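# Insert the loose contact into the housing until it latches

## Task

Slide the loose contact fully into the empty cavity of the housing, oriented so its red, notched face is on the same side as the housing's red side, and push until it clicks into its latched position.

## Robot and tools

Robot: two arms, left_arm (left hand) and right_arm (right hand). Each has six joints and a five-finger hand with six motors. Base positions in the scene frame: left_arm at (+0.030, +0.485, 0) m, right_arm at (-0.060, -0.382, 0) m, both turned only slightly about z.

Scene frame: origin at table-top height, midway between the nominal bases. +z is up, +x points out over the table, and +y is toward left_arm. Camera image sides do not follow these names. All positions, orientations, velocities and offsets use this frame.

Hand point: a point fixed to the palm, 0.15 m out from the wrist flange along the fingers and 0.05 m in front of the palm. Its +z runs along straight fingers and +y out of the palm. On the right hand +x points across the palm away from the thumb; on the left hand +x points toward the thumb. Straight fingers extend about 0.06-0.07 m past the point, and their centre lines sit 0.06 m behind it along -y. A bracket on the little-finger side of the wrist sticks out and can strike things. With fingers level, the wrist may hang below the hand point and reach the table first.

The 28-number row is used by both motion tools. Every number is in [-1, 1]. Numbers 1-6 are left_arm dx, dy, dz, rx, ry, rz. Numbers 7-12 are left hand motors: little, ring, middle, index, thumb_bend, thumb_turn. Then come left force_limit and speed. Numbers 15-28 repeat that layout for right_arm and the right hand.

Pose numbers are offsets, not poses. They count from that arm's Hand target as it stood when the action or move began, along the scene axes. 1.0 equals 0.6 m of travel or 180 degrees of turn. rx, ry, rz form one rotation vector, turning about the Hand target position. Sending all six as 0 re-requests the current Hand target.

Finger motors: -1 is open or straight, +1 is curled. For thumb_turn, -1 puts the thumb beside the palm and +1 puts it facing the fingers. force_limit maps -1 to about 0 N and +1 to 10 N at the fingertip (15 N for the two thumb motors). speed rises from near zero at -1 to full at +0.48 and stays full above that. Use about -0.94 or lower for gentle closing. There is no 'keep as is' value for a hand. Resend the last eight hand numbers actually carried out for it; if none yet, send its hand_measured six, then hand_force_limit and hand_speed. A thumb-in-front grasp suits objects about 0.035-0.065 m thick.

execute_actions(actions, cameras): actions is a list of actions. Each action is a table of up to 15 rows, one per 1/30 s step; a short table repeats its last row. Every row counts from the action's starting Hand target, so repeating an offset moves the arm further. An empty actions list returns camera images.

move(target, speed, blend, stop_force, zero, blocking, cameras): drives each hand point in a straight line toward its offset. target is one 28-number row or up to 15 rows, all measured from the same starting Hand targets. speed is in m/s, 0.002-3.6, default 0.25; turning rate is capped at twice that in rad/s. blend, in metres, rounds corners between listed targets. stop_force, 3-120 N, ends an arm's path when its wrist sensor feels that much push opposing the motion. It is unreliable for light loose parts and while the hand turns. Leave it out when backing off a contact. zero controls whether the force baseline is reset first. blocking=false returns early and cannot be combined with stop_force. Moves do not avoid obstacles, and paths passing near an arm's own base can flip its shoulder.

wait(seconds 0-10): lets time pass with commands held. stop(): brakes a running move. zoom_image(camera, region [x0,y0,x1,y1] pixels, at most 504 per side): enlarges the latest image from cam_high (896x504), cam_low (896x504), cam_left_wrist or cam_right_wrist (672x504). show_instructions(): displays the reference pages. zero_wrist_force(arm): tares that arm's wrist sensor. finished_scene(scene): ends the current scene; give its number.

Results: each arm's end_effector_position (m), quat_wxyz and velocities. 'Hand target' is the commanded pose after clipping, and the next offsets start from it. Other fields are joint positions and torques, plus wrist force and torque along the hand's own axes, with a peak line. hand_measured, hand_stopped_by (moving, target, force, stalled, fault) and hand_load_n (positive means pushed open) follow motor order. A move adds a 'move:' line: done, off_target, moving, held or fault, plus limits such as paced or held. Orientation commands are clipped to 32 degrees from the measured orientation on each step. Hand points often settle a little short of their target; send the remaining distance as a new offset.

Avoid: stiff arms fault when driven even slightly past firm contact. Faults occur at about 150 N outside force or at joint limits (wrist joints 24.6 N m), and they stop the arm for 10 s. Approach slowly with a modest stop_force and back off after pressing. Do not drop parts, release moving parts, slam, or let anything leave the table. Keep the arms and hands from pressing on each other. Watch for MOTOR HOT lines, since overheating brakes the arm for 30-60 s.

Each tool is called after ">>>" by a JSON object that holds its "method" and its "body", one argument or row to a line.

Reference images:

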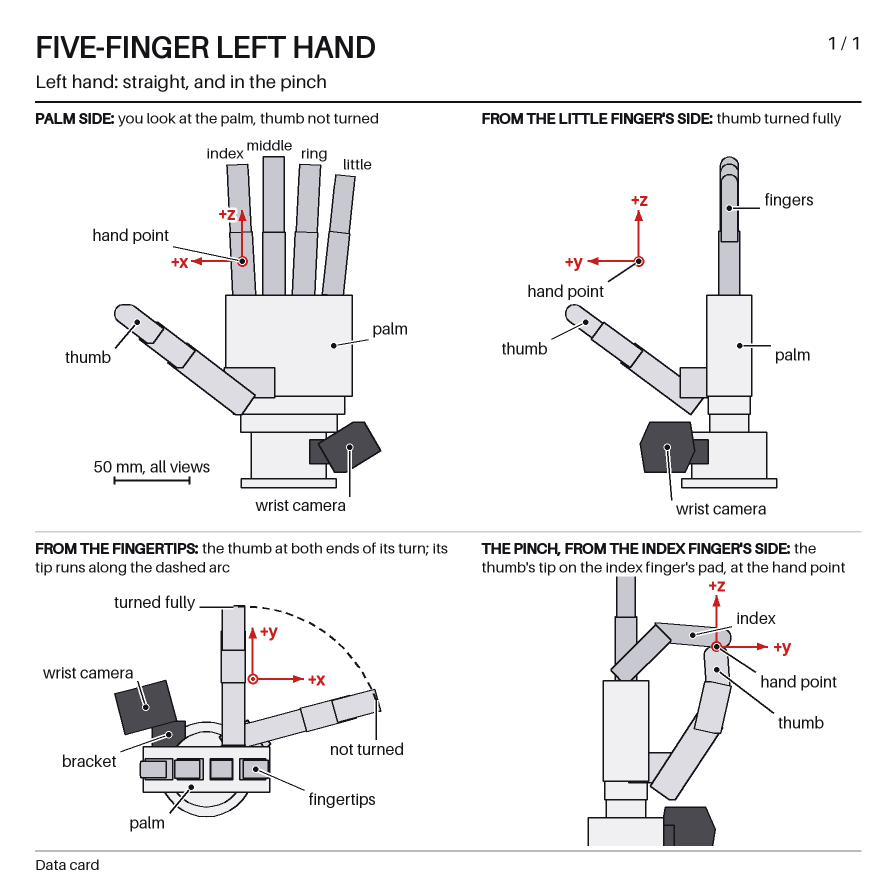

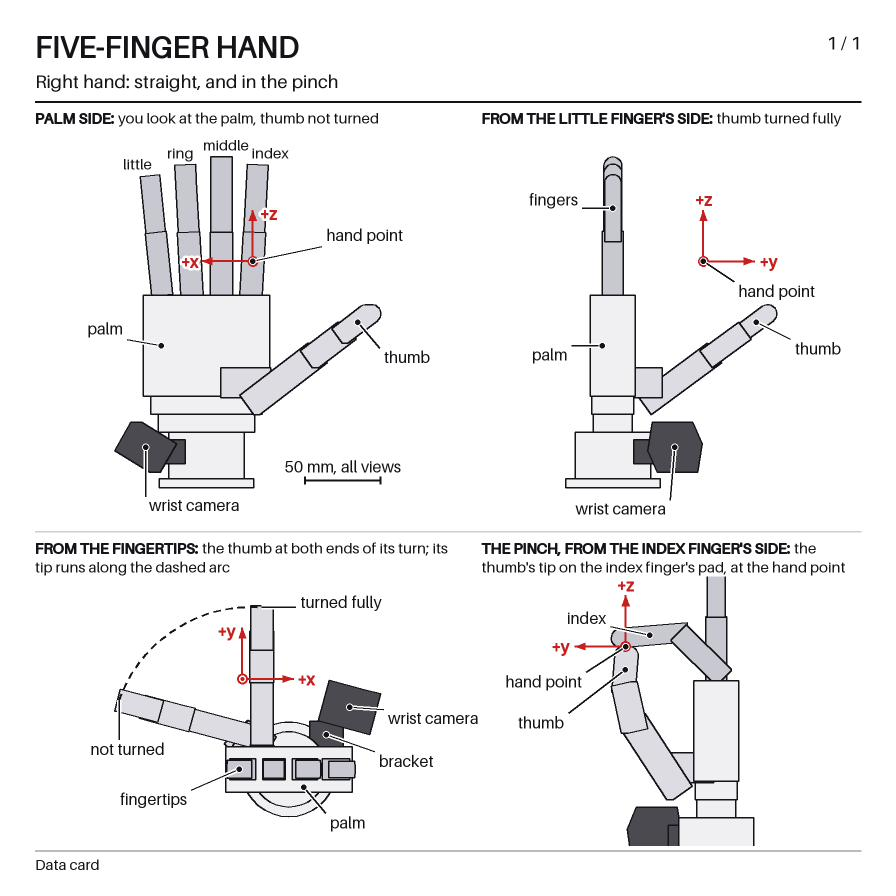

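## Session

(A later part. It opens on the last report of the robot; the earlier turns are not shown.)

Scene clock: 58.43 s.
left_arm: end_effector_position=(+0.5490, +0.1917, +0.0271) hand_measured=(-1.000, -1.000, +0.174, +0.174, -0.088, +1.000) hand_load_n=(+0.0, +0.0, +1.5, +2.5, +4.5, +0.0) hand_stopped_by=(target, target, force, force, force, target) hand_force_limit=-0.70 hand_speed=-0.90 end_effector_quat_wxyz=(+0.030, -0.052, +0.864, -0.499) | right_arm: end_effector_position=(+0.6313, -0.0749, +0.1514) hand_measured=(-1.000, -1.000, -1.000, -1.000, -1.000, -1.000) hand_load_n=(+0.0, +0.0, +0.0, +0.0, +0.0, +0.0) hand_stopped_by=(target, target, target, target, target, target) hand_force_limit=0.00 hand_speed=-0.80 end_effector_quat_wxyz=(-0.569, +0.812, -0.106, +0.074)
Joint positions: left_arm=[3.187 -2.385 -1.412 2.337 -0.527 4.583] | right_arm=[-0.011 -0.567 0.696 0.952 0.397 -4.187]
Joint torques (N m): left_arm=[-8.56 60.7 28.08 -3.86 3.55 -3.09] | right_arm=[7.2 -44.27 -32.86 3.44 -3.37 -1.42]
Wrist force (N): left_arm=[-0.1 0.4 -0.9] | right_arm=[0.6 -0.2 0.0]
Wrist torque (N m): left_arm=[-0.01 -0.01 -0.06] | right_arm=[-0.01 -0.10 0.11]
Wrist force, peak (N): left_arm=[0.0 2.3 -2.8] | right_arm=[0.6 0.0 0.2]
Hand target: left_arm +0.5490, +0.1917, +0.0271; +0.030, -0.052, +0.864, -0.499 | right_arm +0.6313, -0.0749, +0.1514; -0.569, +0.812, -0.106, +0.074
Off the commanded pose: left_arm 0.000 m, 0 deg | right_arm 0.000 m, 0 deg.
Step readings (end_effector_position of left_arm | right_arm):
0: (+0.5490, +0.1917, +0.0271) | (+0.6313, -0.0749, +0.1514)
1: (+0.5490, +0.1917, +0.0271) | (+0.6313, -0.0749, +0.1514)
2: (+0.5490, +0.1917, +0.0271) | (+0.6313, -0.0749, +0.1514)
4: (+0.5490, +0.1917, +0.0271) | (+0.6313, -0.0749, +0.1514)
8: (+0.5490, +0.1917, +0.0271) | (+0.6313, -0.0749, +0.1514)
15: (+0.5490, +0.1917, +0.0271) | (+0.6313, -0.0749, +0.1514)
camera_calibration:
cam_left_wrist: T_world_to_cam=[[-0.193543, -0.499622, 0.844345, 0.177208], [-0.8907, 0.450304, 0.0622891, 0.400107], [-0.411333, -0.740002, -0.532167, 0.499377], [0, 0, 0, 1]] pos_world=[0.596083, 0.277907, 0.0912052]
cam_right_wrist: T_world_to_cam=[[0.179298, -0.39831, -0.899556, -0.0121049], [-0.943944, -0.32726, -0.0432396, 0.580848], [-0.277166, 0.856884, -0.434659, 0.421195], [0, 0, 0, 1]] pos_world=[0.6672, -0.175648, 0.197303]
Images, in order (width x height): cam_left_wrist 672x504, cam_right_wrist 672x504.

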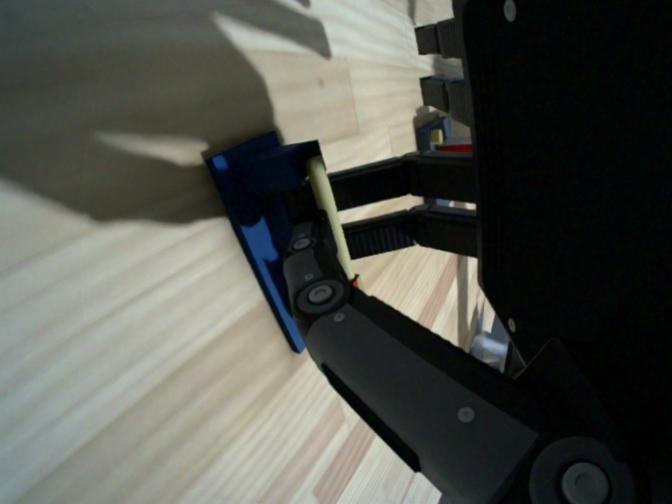

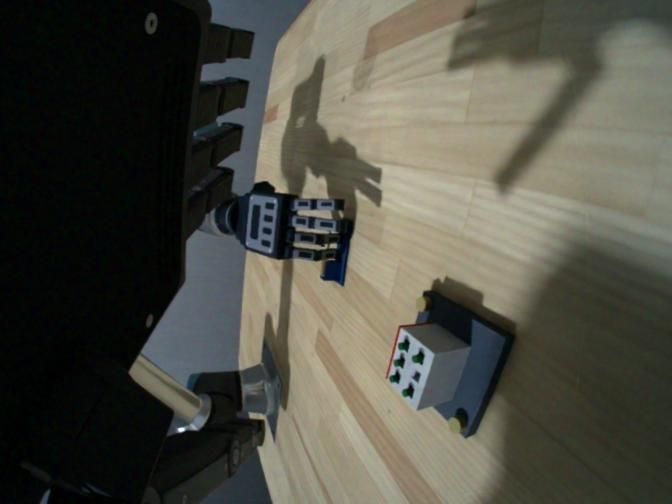

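>>> {"method": "execute_actions", "body": {
  "actions": [
    [[0, 0, 0, 0, 0, 0, -1, -1, 0.05, 0.05, -0.25, 1, -0.7, -0.6, 0, 0, 0, 0, 0, 0, -1, -1, -1, -1, -1, -1, 0, -0.8]]
  ]
}}

>>> {"method": "move", "body": {
  "target": [-0.0005, 0.0058, 0.0034, 0, 0, 0, -1, -1, 0.05, 0.05, -0.25, 1, -0.7, -0.6, 0, 0, 0, 0, 0, 0, -1, -1, -1, -1, -1, -1, 0, -0.8],
  "speed": 0.04
}}

>>> {"method": "execute_actions", "body": {
  "actions": [
    [[0, 0, 0, 0, 0, 0, -1, -1, 0.05, 0.05, 0.15, 1, -0.75, -0.85, 0, 0, 0, 0, 0, 0, -1, -1, -1, -1, -1, -1, 0, -0.8]]
  ],
  "cameras": ["cam_left_wrist"]
}}

>>> {"method": "zoom_image", "body": {
  "camera": "cam_left_wrist",
  "region": [200, 110, 400, 330]
}}

Scene clock: 60.30 s.
left_arm: end_effector_position=(+0.5490, +0.1917, +0.0271) hand_measured=(-1.000, -1.000, +0.050, +0.050, -0.250, +1.000) hand_load_n=(+0.0, +0.0, +0.0, +0.0, +0.0, +0.0) hand_stopped_by=(target, target, target, target, target, target) hand_force_limit=-0.70 hand_speed=-0.60 end_effector_quat_wxyz=(+0.030, -0.052, +0.864, -0.499) | right_arm: end_effector_position=(+0.6313, -0.0749, +0.1514) hand_measured=(-1.000, -1.000, -1.000, -1.000, -1.000, -1.000) hand_load_n=(+0.0, +0.0, +0.0, +0.0, +0.0, +0.0) hand_stopped_by=(target, target, target, target, target, target) hand_force_limit=0.00 hand_speed=-0.80 end_effector_quat_wxyz=(-0.569, +0.812, -0.106, +0.074)
Joint positions: left_arm=[3.187 -2.385 -1.412 2.337 -0.527 4.583] | right_arm=[-0.011 -0.567 0.696 0.952 0.397 -4.187]
Joint torques (N m): left_arm=[-9.81 61.73 28.55 -3.9 2.66 -2.89] | right_arm=[7.25 -44.02 -32.93 3.4 -3.38 -1.34]
Wrist force (N): left_arm=[-0.4 -0.5 0.3] | right_arm=[0.3 0.0 0.1]
Wrist torque (N m): left_arm=[-0.06 0.05 -0.04] | right_arm=[0.00 -0.06 0.10]
Wrist force, peak (N): left_arm=[0.1 0.8 -0.9] | right_arm=[0.6 -0.1 0.1]
Hand target: left_arm +0.5490, +0.1917, +0.0271; +0.030, -0.052, +0.864, -0.499 | right_arm +0.6313, -0.0749, +0.1514; -0.569, +0.812, -0.106, +0.074
Off the commanded pose: left_arm 0.000 m, 0 deg | right_arm 0.000 m, 0 deg.
Step readings (end_effector_position of left_arm | right_arm):
0: (+0.5490, +0.1917, +0.0271) | (+0.6313, -0.0749, +0.1514)
1: (+0.5490, +0.1917, +0.0271) | (+0.6313, -0.0749, +0.1514)
2: (+0.5490, +0.1917, +0.0271) | (+0.6313, -0.0749, +0.1514)
4: (+0.5490, +0.1917, +0.0271) | (+0.6313, -0.0749, +0.1514)
8: (+0.5490, +0.1917, +0.0271) | (+0.6313, -0.0749, +0.1514)
15: (+0.5490, +0.1917, +0.0271) | (+0.6313, -0.0749, +0.1514)

Scene clock: 61.07 s.
left_arm: end_effector_position=(+0.5487, +0.1951, +0.0291) hand_measured=(-1.000, -1.000, +0.050, +0.050, -0.250, +1.000) hand_load_n=(+0.0, +0.0, +0.0, +0.0, +0.0, +0.5) hand_stopped_by=(target, target, target, target, target, target) hand_force_limit=-0.70 hand_speed=-0.60 end_effector_quat_wxyz=(+0.030, -0.052, +0.864, -0.499) | right_arm: end_effector_position=(+0.6313, -0.0749, +0.1514) hand_measured=(-1.000, -1.000, -1.000, -1.000, -1.000, -1.000) hand_load_n=(+0.0, +0.0, +0.0, +0.0, +0.0, +0.0) hand_stopped_by=(target, target, target, target, target, target) hand_force_limit=0.00 hand_speed=-0.80 end_effector_quat_wxyz=(-0.569, +0.812, -0.106, +0.074)
Joint positions: left_arm=[3.194 -2.382 -1.414 2.326 -0.527 4.596] | right_arm=[-0.011 -0.567 0.696 0.952 0.397 -4.187]
Joint torques (N m): left_arm=[5.78 63.15 0.74 -3.79 3.52 3.41] | right_arm=[7.31 -44.31 -33.52 3.45 -3.43 -1.34]
Wrist force (N): left_arm=[-0.3 -0.4 0.3] | right_arm=[0.5 -0.1 -0.1]
Wrist torque (N m): left_arm=[-0.04 0.04 -0.12] | right_arm=[-0.01 -0.08 0.10]
Wrist force, peak (N): left_arm=[-0.3 -0.6 0.3] | right_arm=[0.6 -0.3 -0.2]
Hand target: left_arm +0.5487, +0.1952, +0.0291; +0.030, -0.052, +0.864, -0.499 | right_arm +0.6313, -0.0749, +0.1514; -0.569, +0.812, -0.106, +0.074
Off the commanded pose: left_arm 0.000 m, 0 deg | right_arm 0.000 m, 0 deg.
move: done

Scene clock: 63.20 s.
left_arm: end_effector_position=(+0.5487, +0.1952, +0.0291) hand_measured=(-1.000, -1.000, +0.050, +0.050, +0.150, +1.000) hand_load_n=(+0.0, +0.0, +0.0, +0.0, +0.0, +0.0) hand_stopped_by=(target, target, target, target, target, target) hand_force_limit=-0.75 hand_speed=-0.85 end_effector_quat_wxyz=(+0.030, -0.052, +0.864, -0.499) | right_arm: end_effector_position=(+0.6313, -0.0749, +0.1514) hand_measured=(-1.000, -1.000, -1.000, -1.000, -1.000, -1.000) hand_load_n=(+0.0, +0.0, +0.0, +0.0, +0.0, +0.0) hand_stopped_by=(target, target, target, target, target, target) hand_force_limit=0.00 hand_speed=-0.80 end_effector_quat_wxyz=(-0.569, +0.812, -0.106, +0.074)
Joint positions: left_arm=[3.194 -2.382 -1.415 2.325 -0.527 4.597] | right_arm=[-0.011 -0.567 0.696 0.952 0.397 -4.187]
Joint torques (N m): left_arm=[6.15 63.01 1.34 -3.72 3.48 3.17] | right_arm=[7.1 -44.43 -32.77 3.38 -3.35 -1.36]
Wrist force (N): left_arm=[0.0 -0.4 0.3] | right_arm=[0.5 0.2 0.0]
Wrist torque (N m): left_arm=[-0.05 -0.01 -0.10] | right_arm=[0.04 -0.08 0.11]
Wrist force, peak (N): left_arm=[-0.1 -0.7 0.1] | right_arm=[0.7 0.0 -0.3]
Hand target: left_arm +0.5487, +0.1952, +0.0291; +0.030, -0.052, +0.864, -0.499 | right_arm +0.6313, -0.0749, +0.1514; -0.569, +0.812, -0.106, +0.074
Off the commanded pose: left_arm 0.000 m, 0 deg | right_arm 0.000 m, 0 deg.
Step readings (end_effector_position of left_arm | right_arm):
0: (+0.5487, +0.1951, +0.0291) | (+0.6313, -0.0749, +0.1514)
1: (+0.5487, +0.1951, +0.0291) | (+0.6313, -0.0749, +0.1514)
2: (+0.5487, +0.1951, +0.0291) | (+0.6313, -0.0749, +0.1514)
4: (+0.5487, +0.1951, +0.0291) | (+0.6313, -0.0749, +0.1514)
8: (+0.5487, +0.1951, +0.0291) | (+0.6313, -0.0749, +0.1514)
15: (+0.5487, +0.1952, +0.0291) | (+0.6313, -0.0749, +0.1514)
camera_calibration:
cam_left_wrist: T_world_to_cam=[[-0.193543, -0.499622, 0.844345, 0.17716], [-0.8907, 0.450304, 0.0622891, 0.398184], [-0.411333, -0.740002, -0.532167, 0.502834], [0, 0, 0, 1]] pos_world=[0.595783, 0.281307, 0.0932052]
Images, in order (width x height): cam_left_wrist 672x504.

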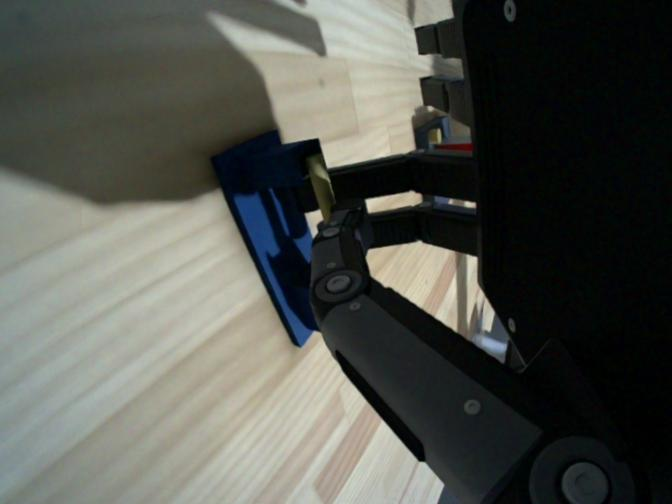

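Scaled by 2.291 from the camera's 672x504 image, which has a finer 960x720 frame.

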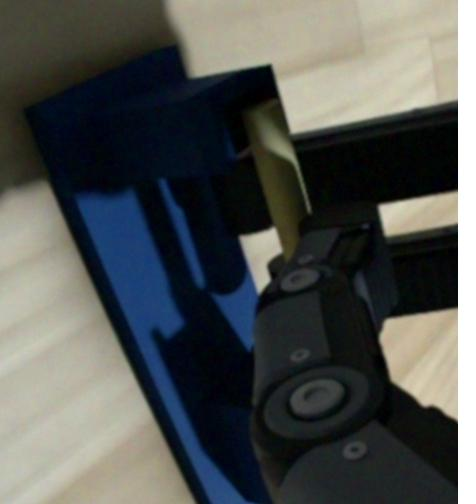

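>>> {"method": "execute_actions", "body": {
  "actions": [
    [[0, 0, 0, 0, 0, 0, -1, -1, 0.05, 0.05, 0.03, 1, -0.75, -0.6, 0, 0, 0, 0, 0, 0, -1, -1, -1, -1, -1, -1, 0, -0.8]]
  ]
}}

>>> {"method": "move", "body": {
  "target": [0.0006, -0.005, -0.0029, 0, 0, 0, -1, -1, 0.05, 0.05, 0.03, 1, -0.75, -0.6, 0, 0, 0, 0, 0, 0, -1, -1, -1, -1, -1, -1, 0, -0.8],
  "speed": 0.02,
  "cameras": ["cam_left_wrist"]
}}

>>> {"method": "zoom_image", "body": {
  "camera": "cam_left_wrist",
  "region": [200, 110, 400, 330]
}}

Scene clock: 64.40 s.
left_arm: end_effector_position=(+0.5487, +0.1952, +0.0291) hand_measured=(-1.000, -1.000, +0.050, +0.050, +0.030, +1.000) hand_load_n=(+0.0, +0.0, +0.0, +0.0, +0.0, +0.0) hand_stopped_by=(target, target, target, target, target, target) hand_force_limit=-0.75 hand_speed=-0.60 end_effector_quat_wxyz=(+0.030, -0.052, +0.864, -0.499) | right_arm: end_effector_position=(+0.6313, -0.0749, +0.1514) hand_measured=(-1.000, -1.000, -1.000, -1.000, -1.000, -1.000) hand_load_n=(+0.0, +0.0, +0.0, +0.0, +0.0, +0.0) hand_stopped_by=(target, target, target, target, target, target) hand_force_limit=0.00 hand_speed=-0.80 end_effector_quat_wxyz=(-0.569, +0.812, -0.106, +0.074)
Joint positions: left_arm=[3.194 -2.382 -1.415 2.325 -0.527 4.597] | right_arm=[-0.011 -0.567 0.696 0.952 0.397 -4.187]
Joint torques (N m): left_arm=[7.27 61.16 0.76 -3.72 3.44 3.09] | right_arm=[6.48 -44.25 -32.94 3.38 -3.37 -1.4]
Wrist force (N): left_arm=[-0.2 -0.5 0.2] | right_arm=[0.2 0.1 -0.2]
Wrist torque (N m): left_arm=[-0.05 0.02 -0.12] | right_arm=[0.03 -0.03 0.11]
Wrist force, peak (N): left_arm=[-0.3 -0.6 0.1] | right_arm=[0.6 -0.1 0.1]
Hand target: left_arm +0.5487, +0.1952, +0.0291; +0.030, -0.052, +0.864, -0.499 | right_arm +0.6313, -0.0749, +0.1514; -0.569, +0.812, -0.106, +0.074
Off the commanded pose: left_arm 0.000 m, 0 deg | right_arm 0.000 m, 0 deg.
Step readings (end_effector_position of left_arm | right_arm):
0: (+0.5487, +0.1952, +0.0291) | (+0.6313, -0.0749, +0.1514)
1: (+0.5487, +0.1952, +0.0291) | (+0.6313, -0.0749, +0.1514)
2: (+0.5487, +0.1952, +0.0291) | (+0.6313, -0.0749, +0.1514)
4: (+0.5487, +0.1952, +0.0291) | (+0.6313, -0.0749, +0.1514)
8: (+0.5487, +0.1952, +0.0291) | (+0.6313, -0.0749, +0.1514)
15: (+0.5487, +0.1952, +0.0291) | (+0.6313, -0.0749, +0.1514)

Scene clock: 65.17 s.
left_arm: end_effector_position=(+0.5491, +0.1923, +0.0275) hand_measured=(-1.000, -1.000, +0.050, +0.050, +0.028, +1.000) hand_load_n=(-0.5, +0.0, +0.0, +0.0, +6.0, +1.5) hand_stopped_by=(target, target, target, target, target, target) hand_force_limit=-0.75 hand_speed=-0.60 end_effector_quat_wxyz=(+0.030, -0.052, +0.864, -0.499) | right_arm: end_effector_position=(+0.6313, -0.0749, +0.1514) hand_measured=(-1.000, -1.000, -1.000, -1.000, -1.000, -1.000) hand_load_n=(+0.0, +0.0, +0.0, +0.0, +0.0, +0.0) hand_stopped_by=(target, target, target, target, target, target) hand_force_limit=0.00 hand_speed=-0.80 end_effector_quat_wxyz=(-0.569, +0.812, -0.106, +0.074)
Joint positions: left_arm=[3.189 -2.385 -1.412 2.335 -0.527 4.585] | right_arm=[-0.011 -0.567 0.696 0.952 0.397 -4.187]
Joint torques (N m): left_arm=[-31.09 16.47 21.44 3.64 1.11 -2.7] | right_arm=[7.18 -44.25 -33.16 3.44 -3.36 -1.29]
Wrist force (N): left_arm=[2.0 -9.4 -56.7] | right_arm=[0.2 0.3 0.2]
Wrist torque (N m): left_arm=[-0.21 -0.63 0.09] | right_arm=[0.05 -0.04 0.10]
Wrist force, peak (N): left_arm=[2.0 -9.4 -56.7] | right_arm=[0.6 -0.3 0.2]
Hand target: left_arm +0.5491, +0.1922, +0.0274; +0.030, -0.052, +0.864, -0.499 | right_arm +0.6313, -0.0749, +0.1514; -0.569, +0.812, -0.106, +0.074
Off the commanded pose: left_arm 0.000 m, 0 deg | right_arm 0.000 m, 0 deg.
move: done
camera_calibration:
cam_left_wrist: T_world_to_cam=[[-0.193587, -0.499668, 0.844308, 0.177232], [-0.890791, 0.450143, 0.0621533, 0.400012], [-0.411116, -0.740069, -0.532242, 0.499971], [0, 0, 0, 1]] pos_world=[0.596182, 0.278507, 0.0916053]
Images, in order (width x height): cam_left_wrist 672x504.

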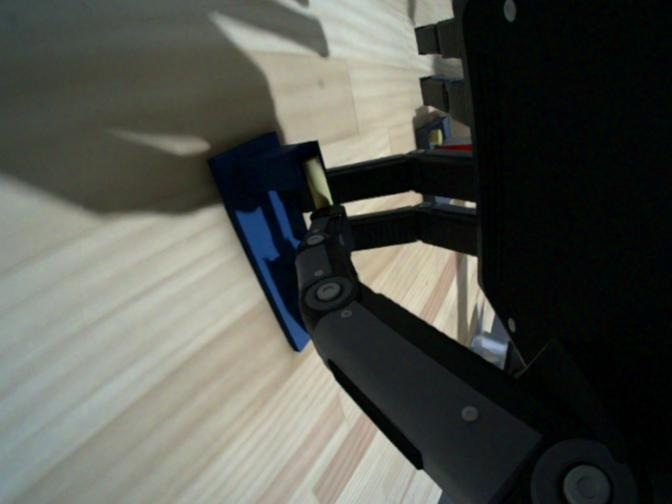

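Scaled by 2.291 from the camera's 672x504 image, which has a finer 960x720 frame.

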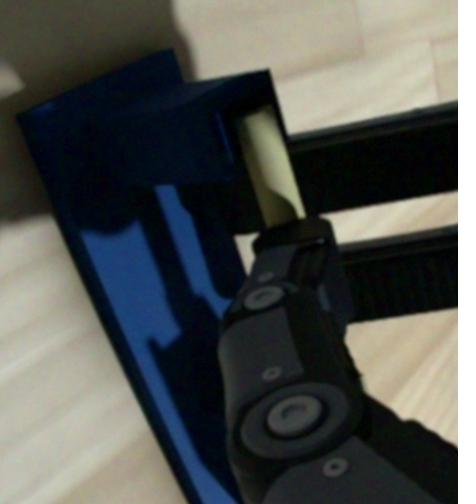

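>>> {"method": "move", "body": {
  "target": [-0.0004, 0.0036, 0.0021, 0, 0, 0, -1, -1, 0.05, 0.05, 0.03, 1, -0.75, -0.6, 0, 0, 0, 0, 0, 0, -1, -1, -1, -1, -1, -1, 0, -0.8],
  "speed": 0.03
}}

Scene clock: 66.17 s.
left_arm: end_effector_position=(+0.5488, +0.1942, +0.0285) hand_measured=(-1.000, -1.000, +0.050, +0.050, +0.030, +1.000) hand_load_n=(+0.0, +0.0, +0.0, +0.0, +2.5, +0.0) hand_stopped_by=(target, target, target, target, target, target) hand_force_limit=-0.75 hand_speed=-0.60 end_effector_quat_wxyz=(+0.030, -0.052, +0.864, -0.499) | right_arm: end_effector_position=(+0.6313, -0.0749, +0.1514) hand_measured=(-1.000, -1.000, -1.000, -1.000, -1.000, -1.000) hand_load_n=(+0.0, +0.0, +0.0, +0.0, +0.0, +0.0) hand_stopped_by=(target, target, target, target, target, target) hand_force_limit=0.00 hand_speed=-0.80 end_effector_quat_wxyz=(-0.569, +0.812, -0.106, +0.074)
Joint positions: left_arm=[3.192 -2.383 -1.414 2.328 -0.527 4.593] | right_arm=[-0.011 -0.567 0.696 0.952 0.397 -4.187]
Joint torques (N m): left_arm=[4.95 62.25 1.15 -3.56 4.05 3.29] | right_arm=[7.11 -44.08 -33.01 3.39 -3.41 -1.36]
Wrist force (N): left_arm=[-0.5 1.0 -3.7] | right_arm=[0.5 -0.1 0.5]
Wrist torque (N m): left_arm=[0.05 -0.04 -0.15] | right_arm=[-0.04 -0.10 0.11]
Wrist force, peak (N): left_arm=[1.9 -11.1 -61.6] | right_arm=[0.5 -0.1 0.5]
Hand target: left_arm +0.5488, +0.1943, +0.0286; +0.030, -0.052, +0.864, -0.499 | right_arm +0.6313, -0.0749, +0.1514; -0.569, +0.812, -0.106, +0.074
Off the commanded pose: left_arm 0.000 m, 0 deg | right_arm 0.000 m, 0 deg.
move: done

>>> {"method": "execute_actions", "body": {
  "actions": [
    [[0, 0, 0, 0, 0, 0, -1, -1, 0.4, 0.4, 0.03, 1, -0.65, -0.92, 0, 0, 0, 0, 0, 0, -1, -1, -1, -1, -1, -1, 0, -0.8]]
  ],
  "cameras": ["cam_left_wrist"]
}}

>>> {"method": "zoom_image", "body": {
  "camera": "cam_left_wrist",
  "region": [200, 110, 400, 330]
}}

Scene clock: 67.13 s.
left_arm: end_effector_position=(+0.5488, +0.1943, +0.0286) hand_measured=(-1.000, -1.000, +0.124, +0.124, +0.030, +1.000) hand_load_n=(+0.0, +0.0, +4.5, +3.0, +1.5, +0.0) hand_stopped_by=(target, target, force, force, target, target) hand_force_limit=-0.65 hand_speed=-0.92 end_effector_quat_wxyz=(+0.030, -0.052, +0.864, -0.499) | right_arm: end_effector_position=(+0.6313, -0.0749, +0.1514) hand_measured=(-1.000, -1.000, -1.000, -1.000, -1.000, -1.000) hand_load_n=(+0.0, +0.0, +0.0, +0.0, +0.0, +0.0) hand_stopped_by=(target, target, target, target, target, target) hand_force_limit=0.00 hand_speed=-0.80 end_effector_quat_wxyz=(-0.569, +0.812, -0.106, +0.074)
Joint positions: left_arm=[3.193 -2.383 -1.414 2.328 -0.527 4.593] | right_arm=[-0.011 -0.567 0.696 0.952 0.397 -4.187]
Joint torques (N m): left_arm=[5.02 62.06 1.88 -3.82 3.13 3.1] | right_arm=[7.14 -44.94 -33.16 3.48 -3.47 -1.43]
Wrist force (N): left_arm=[-0.4 0.0 0.4] | right_arm=[0.3 0.4 -0.1]
Wrist torque (N m): left_arm=[0.01 0.05 -0.14] | right_arm=[0.07 -0.06 0.11]
Wrist force, peak (N): left_arm=[-0.6 0.6 -3.3] | right_arm=[0.5 -0.1 0.3]
Hand target: left_arm +0.5488, +0.1943, +0.0286; +0.030, -0.052, +0.864, -0.499 | right_arm +0.6313, -0.0749, +0.1514; -0.569, +0.812, -0.106, +0.074
Off the commanded pose: left_arm 0.000 m, 0 deg | right_arm 0.000 m, 0 deg.
Step readings (end_effector_position of left_arm | right_arm):
0: (+0.5488, +0.1943, +0.0286) | (+0.6313, -0.0749, +0.1514)
1: (+0.5488, +0.1943, +0.0286) | (+0.6313, -0.0749, +0.1514)
2: (+0.5488, +0.1943, +0.0286) | (+0.6313, -0.0749, +0.1514)
4: (+0.5488, +0.1943, +0.0286) | (+0.6313, -0.0749, +0.1514)
8: (+0.5488, +0.1943, +0.0286) | (+0.6313, -0.0749, +0.1514)
15: (+0.5488, +0.1943, +0.0286) | (+0.6313, -0.0749, +0.1514)
camera_calibration:
cam_left_wrist: T_world_to_cam=[[-0.193543, -0.499622, 0.844345, 0.177117], [-0.8907, 0.450304, 0.0622891, 0.398659], [-0.411333, -0.740002, -0.532167, 0.502071], [0, 0, 0, 1]] pos_world=[0.595883, 0.280507, 0.0928052]
Images, in order (width x height): cam_left_wrist 672x504.

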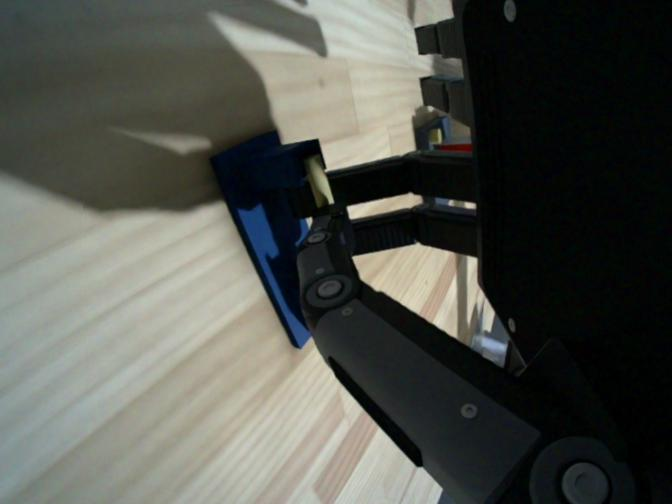

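Scaled by 2.291 from the camera's 672x504 image, which has a finer 960x720 frame.

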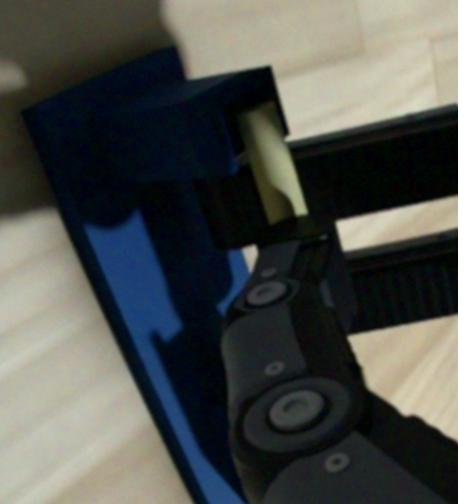

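>>> {"method": "execute_actions", "body": {
  "actions": [
    [[0, 0, 0, 0, 0, 0, -1, -1, 0.42, 0.42, 0.03, 1, 0.0, -0.92, 0, 0, 0, 0, 0, 0, -1, -1, -1, -1, -1, -1, 0, -0.8]]
  ]
}}

Scene clock: 68.17 s.
left_arm: end_effector_position=(+0.5488, +0.1943, +0.0286) hand_measured=(-1.000, -1.000, +0.128, +0.136, +0.030, +1.000) hand_load_n=(+0.0, +0.0, +7.0, +5.5, +2.5, -0.5) hand_stopped_by=(target, target, force, force, target, target) hand_force_limit=0.00 hand_speed=-0.92 end_effector_quat_wxyz=(+0.030, -0.052, +0.864, -0.499) | right_arm: end_effector_position=(+0.6313, -0.0749, +0.1514) hand_measured=(-1.000, -1.000, -1.000, -1.000, -1.000, -1.000) hand_load_n=(+0.0, +0.0, -0.5, -0.5, +0.0, -0.5) hand_stopped_by=(target, target, target, target, target, target) hand_force_limit=0.00 hand_speed=-0.80 end_effector_quat_wxyz=(-0.569, +0.812, -0.106, +0.074)
Joint positions: left_arm=[3.193 -2.383 -1.414 2.328 -0.527 4.593] | right_arm=[-0.011 -0.567 0.696 0.952 0.397 -4.187]
Joint torques (N m): left_arm=[5.67 61.86 2.45 -3.75 2.33 3.1] | right_arm=[6.73 -44.22 -32.56 3.43 -3.38 -1.48]
Wrist force (N): left_arm=[-0.3 0.0 0.1] | right_arm=[0.5 -0.2 0.0]
Wrist torque (N m): left_arm=[0.00 0.03 -0.13] | right_arm=[-0.02 -0.08 0.10]
Wrist force, peak (N): left_arm=[-0.4 -0.4 0.1] | right_arm=[0.7 -0.2 0.1]
Hand target: left_arm +0.5488, +0.1943, +0.0286; +0.030, -0.052, +0.864, -0.499 | right_arm +0.6313, -0.0749, +0.1514; -0.569, +0.812, -0.106, +0.074
Off the commanded pose: left_arm 0.000 m, 0 deg | right_arm 0.000 m, 0 deg.
Step readings (end_effector_position of left_arm | right_arm):
0: (+0.5488, +0.1943, +0.0286) | (+0.6313, -0.0749, +0.1514)
1: (+0.5488, +0.1943, +0.0286) | (+0.6313, -0.0749, +0.1514)
2: (+0.5488, +0.1943, +0.0286) | (+0.6313, -0.0749, +0.1514)
4: (+0.5488, +0.1943, +0.0286) | (+0.6313, -0.0749, +0.1514)
8: (+0.5488, +0.1943, +0.0286) | (+0.6313, -0.0749, +0.1514)
15: (+0.5488, +0.1943, +0.0286) | (+0.6313, -0.0749, +0.1514)

>>> {"method": "move", "body": {
  "target": [0, 0, 0.05, 0, 0, 0, -1, -1, 0.42, 0.42, 0.03, 1, 0.0, -0.92, 0, 0, 0, 0, 0, 0, -1, -1, -1, -1, -1, -1, 0, -0.8],
  "speed": 0.04,
  "cameras": ["cam_left_wrist", "cam_right_wrist", "cam_low"]
}}

>>> {"method": "zoom_image", "body": {
  "camera": "cam_left_wrist",
  "region": [200, 110, 400, 330]
}}

>>> {"method": "zoom_image", "body": {
  "camera": "cam_right_wrist",
  "region": [250, 190, 390, 310]
}}

>>> {"method": "zoom_image", "body": {
  "camera": "cam_low",
  "region": [460, 250, 550, 310]
}}

Scene clock: 69.67 s.
left_arm: end_effector_position=(+0.5488, +0.1943, +0.0585) hand_measured=(-1.000, -1.000, +0.128, +0.136, +0.030, +1.000) hand_load_n=(+0.0, +0.0, +7.0, +6.0, +2.0, -0.5) hand_stopped_by=(target, target, force, force, target, target) hand_force_limit=0.00 hand_speed=-0.92 end_effector_quat_wxyz=(+0.030, -0.053, +0.864, -0.499) | right_arm: end_effector_position=(+0.6313, -0.0749, +0.1514) hand_measured=(-1.000, -1.000, -1.000, -1.000, -1.000, -1.000) hand_load_n=(+0.0, -0.5, +0.0, +0.0, +0.0, +0.0) hand_stopped_by=(target, target, target, target, target, target) hand_force_limit=0.00 hand_speed=-0.80 end_effector_quat_wxyz=(-0.569, +0.812, -0.106, +0.074)
Joint positions: left_arm=[3.193 -2.341 -1.401 2.274 -0.527 4.593] | right_arm=[-0.011 -0.567 0.696 0.952 0.397 -4.187]
Joint torques (N m): left_arm=[-4.08 60.56 29.13 -4.03 1.23 2.24] | right_arm=[6.75 -44.67 -33.26 3.4 -3.38 -1.35]
Wrist force (N): left_arm=[-0.1 -0.1 0.4] | right_arm=[0.5 0.1 0.0]
Wrist torque (N m): left_arm=[-0.01 0.01 -0.11] | right_arm=[0.02 -0.08 0.11]
Wrist force, peak (N): left_arm=[-0.2 -0.1 0.6] | right_arm=[0.7 -0.1 0.0]
Hand target: left_arm +0.5488, +0.1943, +0.0586; +0.030, -0.052, +0.864, -0.499 | right_arm +0.6313, -0.0749, +0.1514; -0.569, +0.812, -0.106, +0.074
Off the commanded pose: left_arm 0.000 m, 0 deg | right_arm 0.000 m, 0 deg.
move: done
camera_calibration:
cam_left_wrist: T_world_to_cam=[[-0.193247, -0.499643, 0.844401, 0.151778], [-0.89077, 0.450137, 0.0624925, 0.396866], [-0.41132, -0.740091, -0.532054, 0.517932], [0, 0, 0, 1]] pos_world=[0.595883, 0.280507, 0.122605]
cam_right_wrist: T_world_to_cam=[[0.179298, -0.39831, -0.899556, -0.0121049], [-0.943944, -0.32726, -0.0432396, 0.580848], [-0.277166, 0.856884, -0.434659, 0.421195], [0, 0, 0, 1]] pos_world=[0.6672, -0.175648, 0.197303]
Images, in order (width x height): cam_low 896x504, cam_left_wrist 672x504, cam_right_wrist 672x504.

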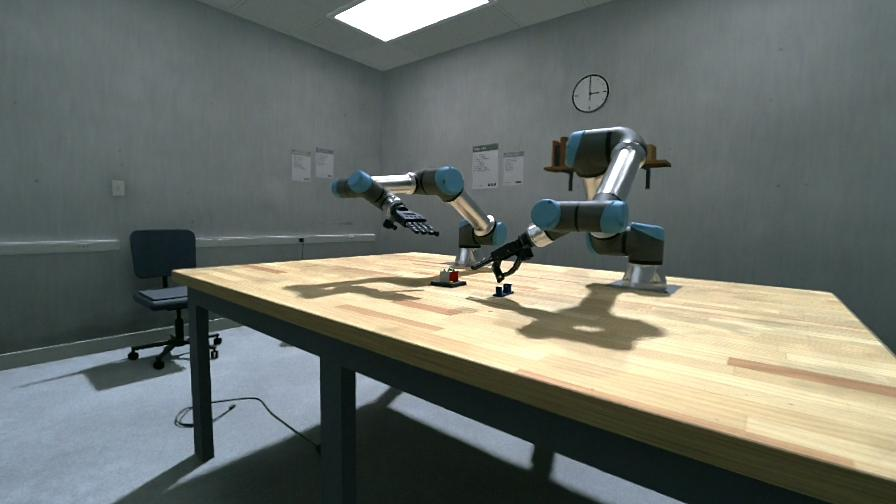

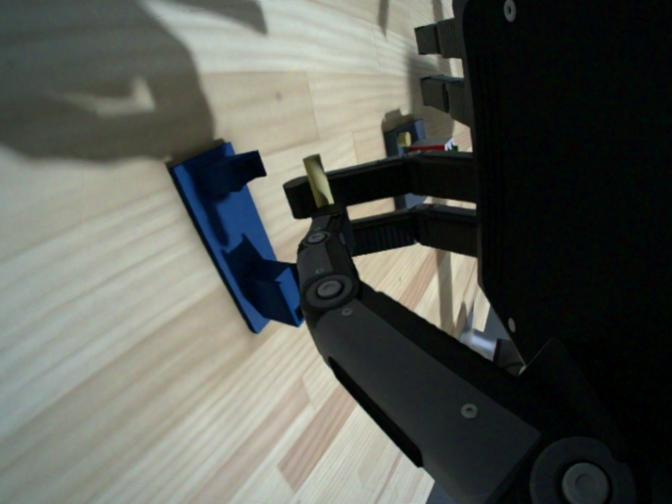

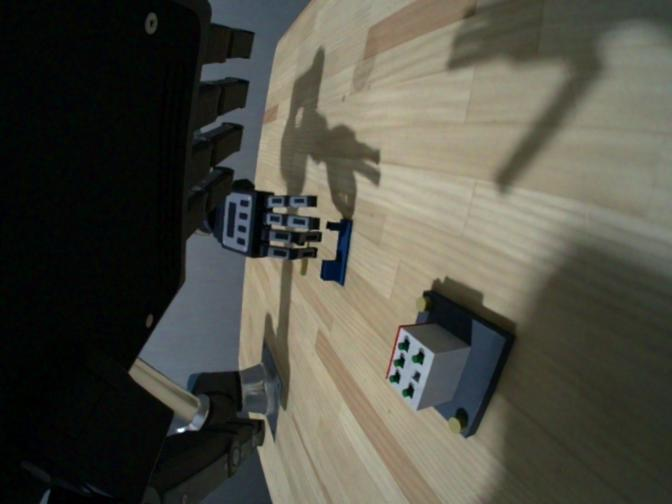

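Scaled by 2.291 from the camera's 672x504 image, which has a finer 960x720 frame.

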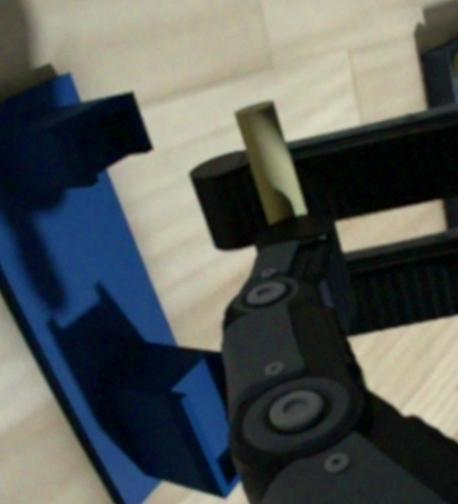

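Scaled by 3.600 from the camera's 672x504 image, which has a finer 960x720 frame.

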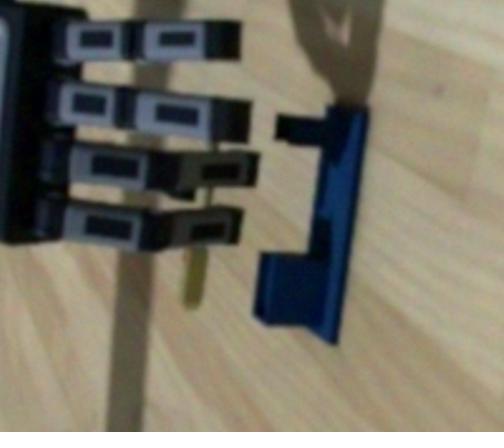

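Scaled by 5.600 from the camera's 896x504 image, which has a finer 1280x720 frame.

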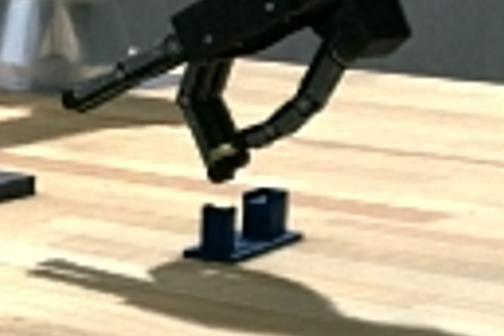

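>>> {"method": "move", "body": {
  "target": [-0.0313, -0.157, 0.2357, 0.0306, -0.499, -0.0306, -1, -1, 0.42, 0.42, 0.03, 1, 0.0, -0.92, 0.0162, -0.1252, 0.1393, -0.1656, 0.0218, 0.0814, -1, -1, -1, -1, -1, -1, 0, -0.8],
  "speed": 0.2,
  "cameras": ["all"]
}}

Scene clock: 76.60 s.
left_arm: end_effector_position=(+0.5301, +0.1001, +0.2001) hand_measured=(-1.000, -1.000, +0.128, +0.136, +0.030, +1.000) hand_load_n=(+0.0, +0.0, +7.0, +6.0, +2.5, -1.0) hand_stopped_by=(target, target, force, force, target, target) hand_force_limit=0.00 hand_speed=-0.92 end_effector_quat_wxyz=(+0.612, +0.354, +0.613, -0.353) | right_arm: end_effector_position=(+0.6395, -0.1503, +0.2343) hand_measured=(-1.000, -1.000, -1.000, -1.000, -1.000, -1.000) hand_load_n=(+0.0, +0.0, +0.0, +0.0, +0.0, +0.0) hand_stopped_by=(target, target, target, target, target, target) hand_force_limit=0.00 hand_speed=-0.80 end_effector_quat_wxyz=(-0.383, +0.915, -0.018, +0.128)
Joint positions: left_arm=[2.942 -1.701 -2.141 3.838 -0.714 4.714] | right_arm=[-0.005 -0.418 0.035 1.654 0.783 -4.604]
Joint torques (N m): left_arm=[-10.54 11.65 4.08 2.26 -1.52 3.09] | right_arm=[7.64 -59.43 -30.51 0.14 1.12 -1.45]
Wrist force (N): left_arm=[-0.5 0.1 -0.6] | right_arm=[0.2 0.1 0.1]
Wrist torque (N m): left_arm=[-0.03 0.03 -0.33] | right_arm=[0.01 -0.03 0.11]
Wrist force, peak (N): left_arm=[-0.8 -0.2 -0.6] | right_arm=[0.5 0.6 0.2]
Hand target: left_arm +0.5301, +0.1001, +0.2001; +0.612, +0.354, +0.613, -0.353 | right_arm +0.6410, -0.1500, +0.2350; -0.342, +0.940, +0.001, -0.001
Off the commanded pose: left_arm 0.000 m, 0 deg | right_arm 0.002 m, 16 deg.
elbow stopped short (right arm): the move would have taken joint 3 (elbow) straighter than the controller allows.
move: off_target (right_arm)
camera_calibration:
cam_left_wrist: T_world_to_cam=[[-0.844604, -0.472302, -0.25214, 0.543463], [-0.0632723, 0.555697, -0.828973, 0.142845], [0.531639, -0.684201, -0.499228, 0.00386259], [0, 0, 0, 1]] pos_world=[0.465995, 0.179943, 0.257372]
cam_right_wrist: T_world_to_cam=[[0.326155, -0.723189, -0.608786, -0.179835], [-0.912627, -0.40878, -0.00333832, 0.525862], [-0.246446, 0.556683, -0.793327, 0.543342], [0, 0, 0, 1]] pos_world=[0.672474, -0.217562, 0.323323]

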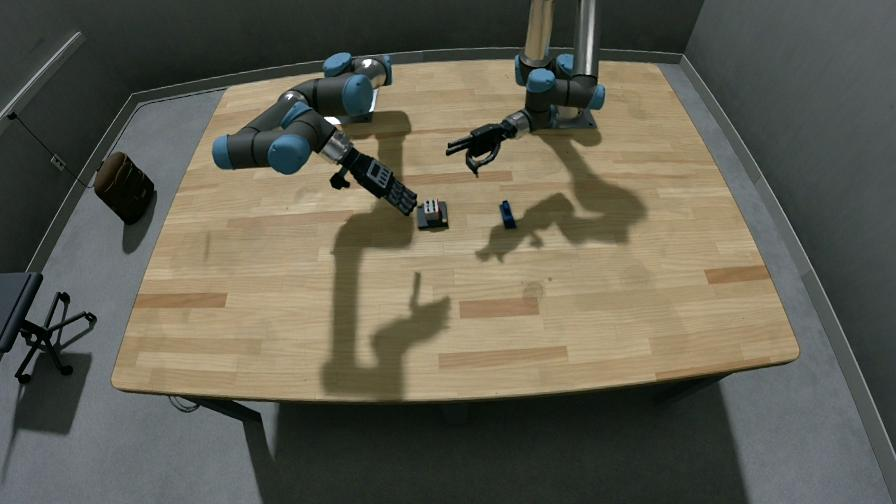

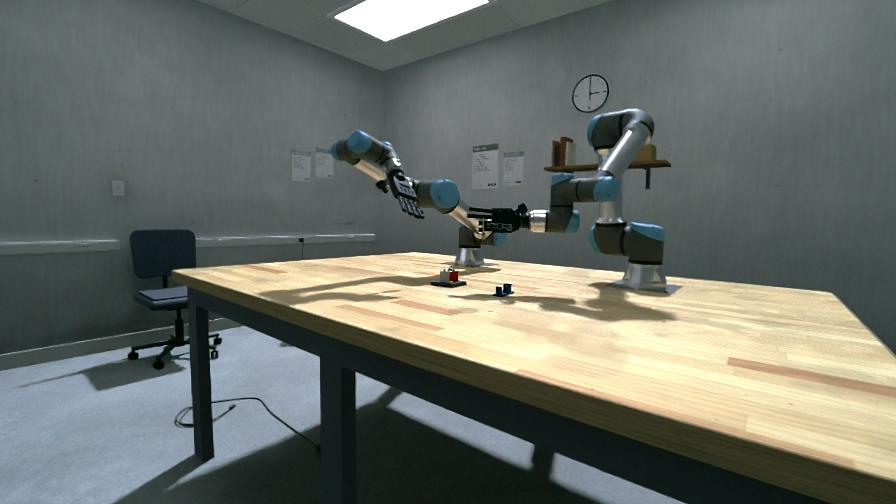

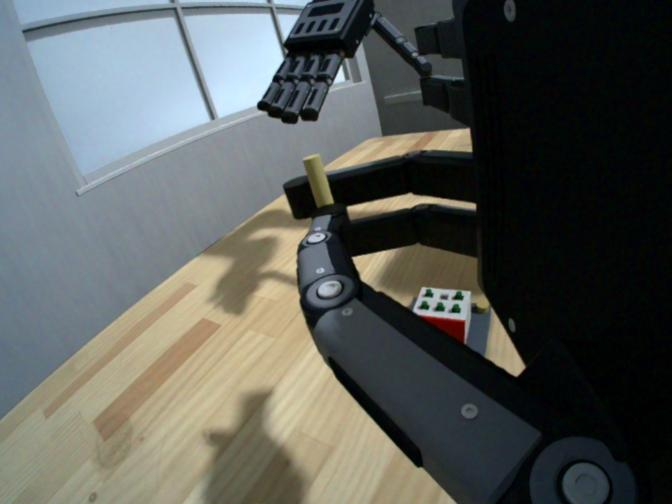

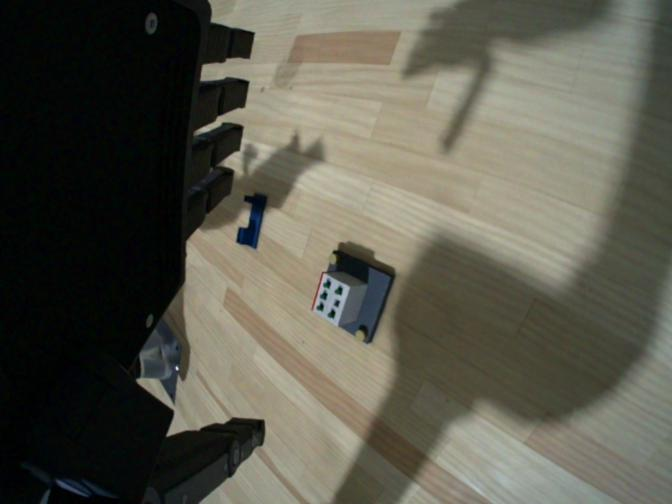

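>>> {"method": "move", "body": {
  "target": [0.0032, -0.2452, -0.1168, 0, 0, 0, -1, -1, 0.42, 0.42, 0.03, 1, 0.0, -0.92, -0.0267, -0.0667, -0.0417, 0.0302, -0.0732, -0.0396, -1, -1, -1, -1, -1, -1, 0, -0.8],
  "speed": 0.12,
  "cameras": ["all"]
}}

>>> {"method": "zoom_image", "body": {
  "camera": "cam_right_wrist",
  "region": [240, 150, 440, 350]
}}

>>> {"method": "zoom_image", "body": {
  "camera": "cam_low",
  "region": [400, 200, 520, 300]
}}

>>> {"method": "zoom_image", "body": {
  "camera": "cam_left_wrist",
  "region": [270, 130, 470, 330]
}}

Scene clock: 80.30 s.
left_arm: end_effector_position=(+0.5320, -0.0469, +0.1301) hand_measured=(-1.000, -1.000, +0.128, +0.136, +0.030, +1.000) hand_load_n=(+0.0, +0.0, +7.0, +6.0, +2.5, -0.5) hand_stopped_by=(target, target, force, force, target, target) hand_force_limit=0.00 hand_speed=-0.92 end_effector_quat_wxyz=(+0.612, +0.354, +0.613, -0.353) | right_arm: end_effector_position=(+0.6250, -0.1900, +0.2100) hand_measured=(-1.000, -1.000, -1.000, -1.000, -1.000, -1.000) hand_load_n=(+0.0, -0.5, -0.5, +0.0, +0.0, +0.0) hand_stopped_by=(target, target, target, target, target, target) hand_force_limit=0.00 hand_speed=-0.80 end_effector_quat_wxyz=(-0.384, +0.914, -0.018, +0.127)
Joint positions: left_arm=[2.602 -2.021 -1.931 3.95 -1.054 4.713] | right_arm=[-0.069 -0.625 0.523 1.437 0.765 -4.693]
Joint torques (N m): left_arm=[-9.32 23.56 29.29 0.47 -1.89 -1.55] | right_arm=[-10.3 -57.42 -6.81 0.37 -3.34 -1.52]
Wrist force (N): left_arm=[-0.5 0.1 -0.6] | right_arm=[0.4 0.1 0.1]
Wrist torque (N m): left_arm=[-0.03 0.04 -0.27] | right_arm=[-0.01 -0.05 0.11]
Wrist force, peak (N): left_arm=[-0.7 0.5 -1.0] | right_arm=[0.9 0.5 0.4]
Hand target: left_arm +0.5320, -0.0470, +0.1300; +0.612, +0.354, +0.613, -0.353 | right_arm +0.6250, -0.1901, +0.2099; -0.384, +0.914, -0.018, +0.127
Off the commanded pose: left_arm 0.000 m, 0 deg | right_arm 0.000 m, 0 deg.
move: done
camera_calibration:
cam_left_wrist: T_world_to_cam=[[-0.844565, -0.472295, -0.252284, 0.457998], [-0.0630502, 0.555601, -0.829055, 0.166539], [0.531728, -0.684284, -0.49902, -0.132749], [0, 0, 0, 1]] pos_world=[0.467895, 0.0329429, 0.187371]
cam_right_wrist: T_world_to_cam=[[0.325772, -0.721998, -0.610403, -0.217901], [-0.912279, -0.409562, -0.00244525, 0.495724], [-0.248232, 0.557655, -0.792087, 0.543645], [0, 0, 0, 1]] pos_world=[0.658175, -0.25746, 0.298819]

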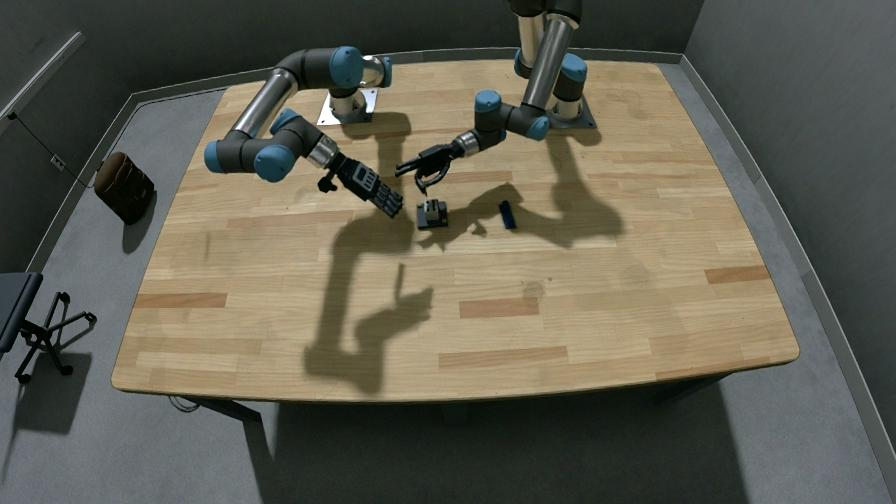

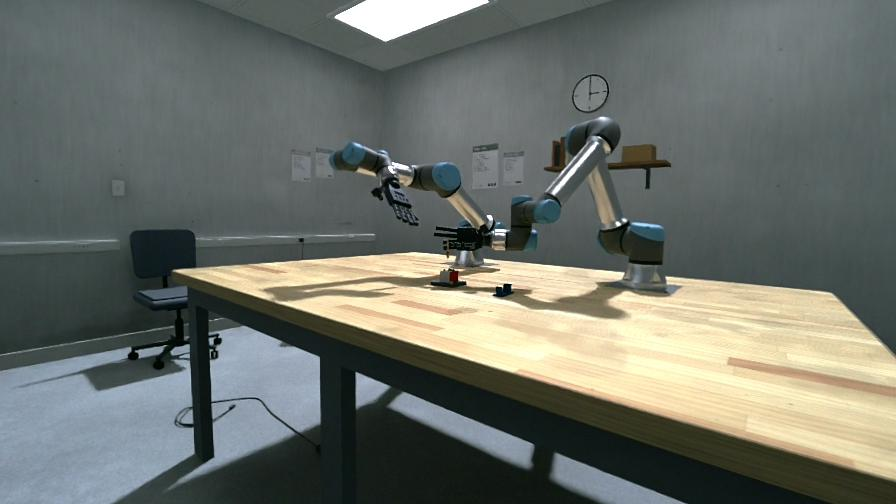

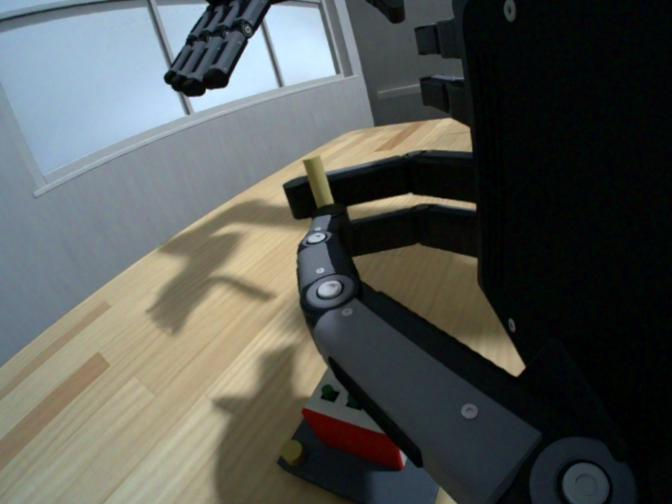

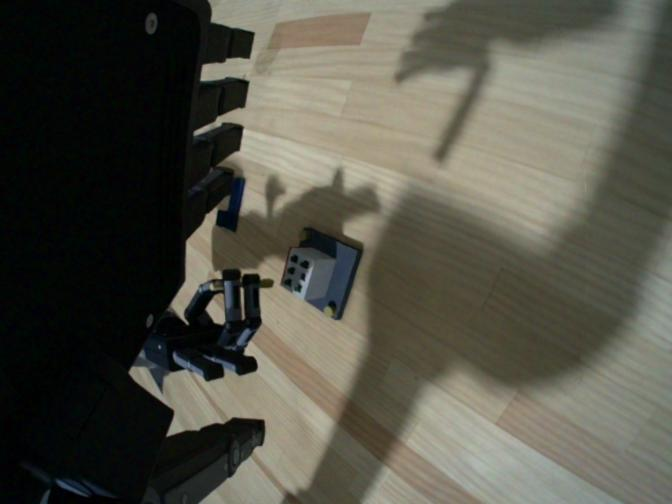

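Scaled by 2.520 from the camera's 672x504 image, which has a finer 960x720 frame.

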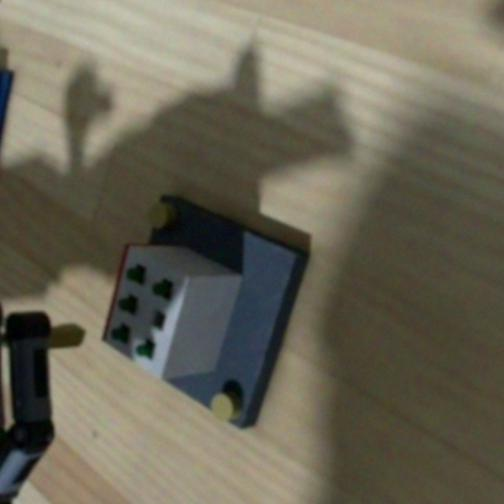

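Scaled by 4.200 from the camera's 896x504 image, which has a finer 1280x720 frame.

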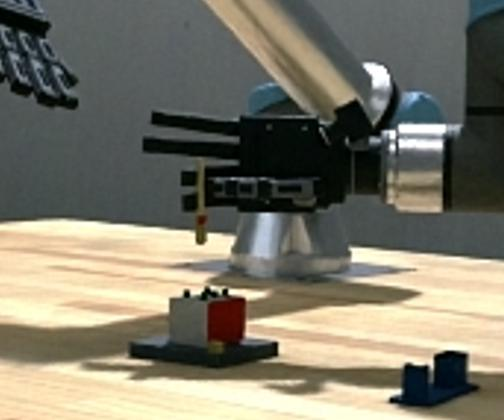

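Scaled by 2.520 from the camera's 672x504 image, which has a finer 960x720 frame.

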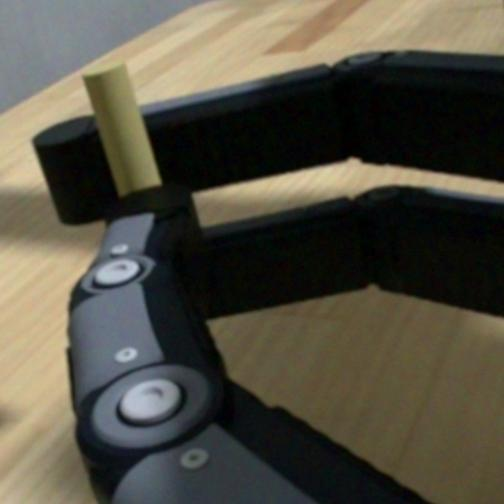

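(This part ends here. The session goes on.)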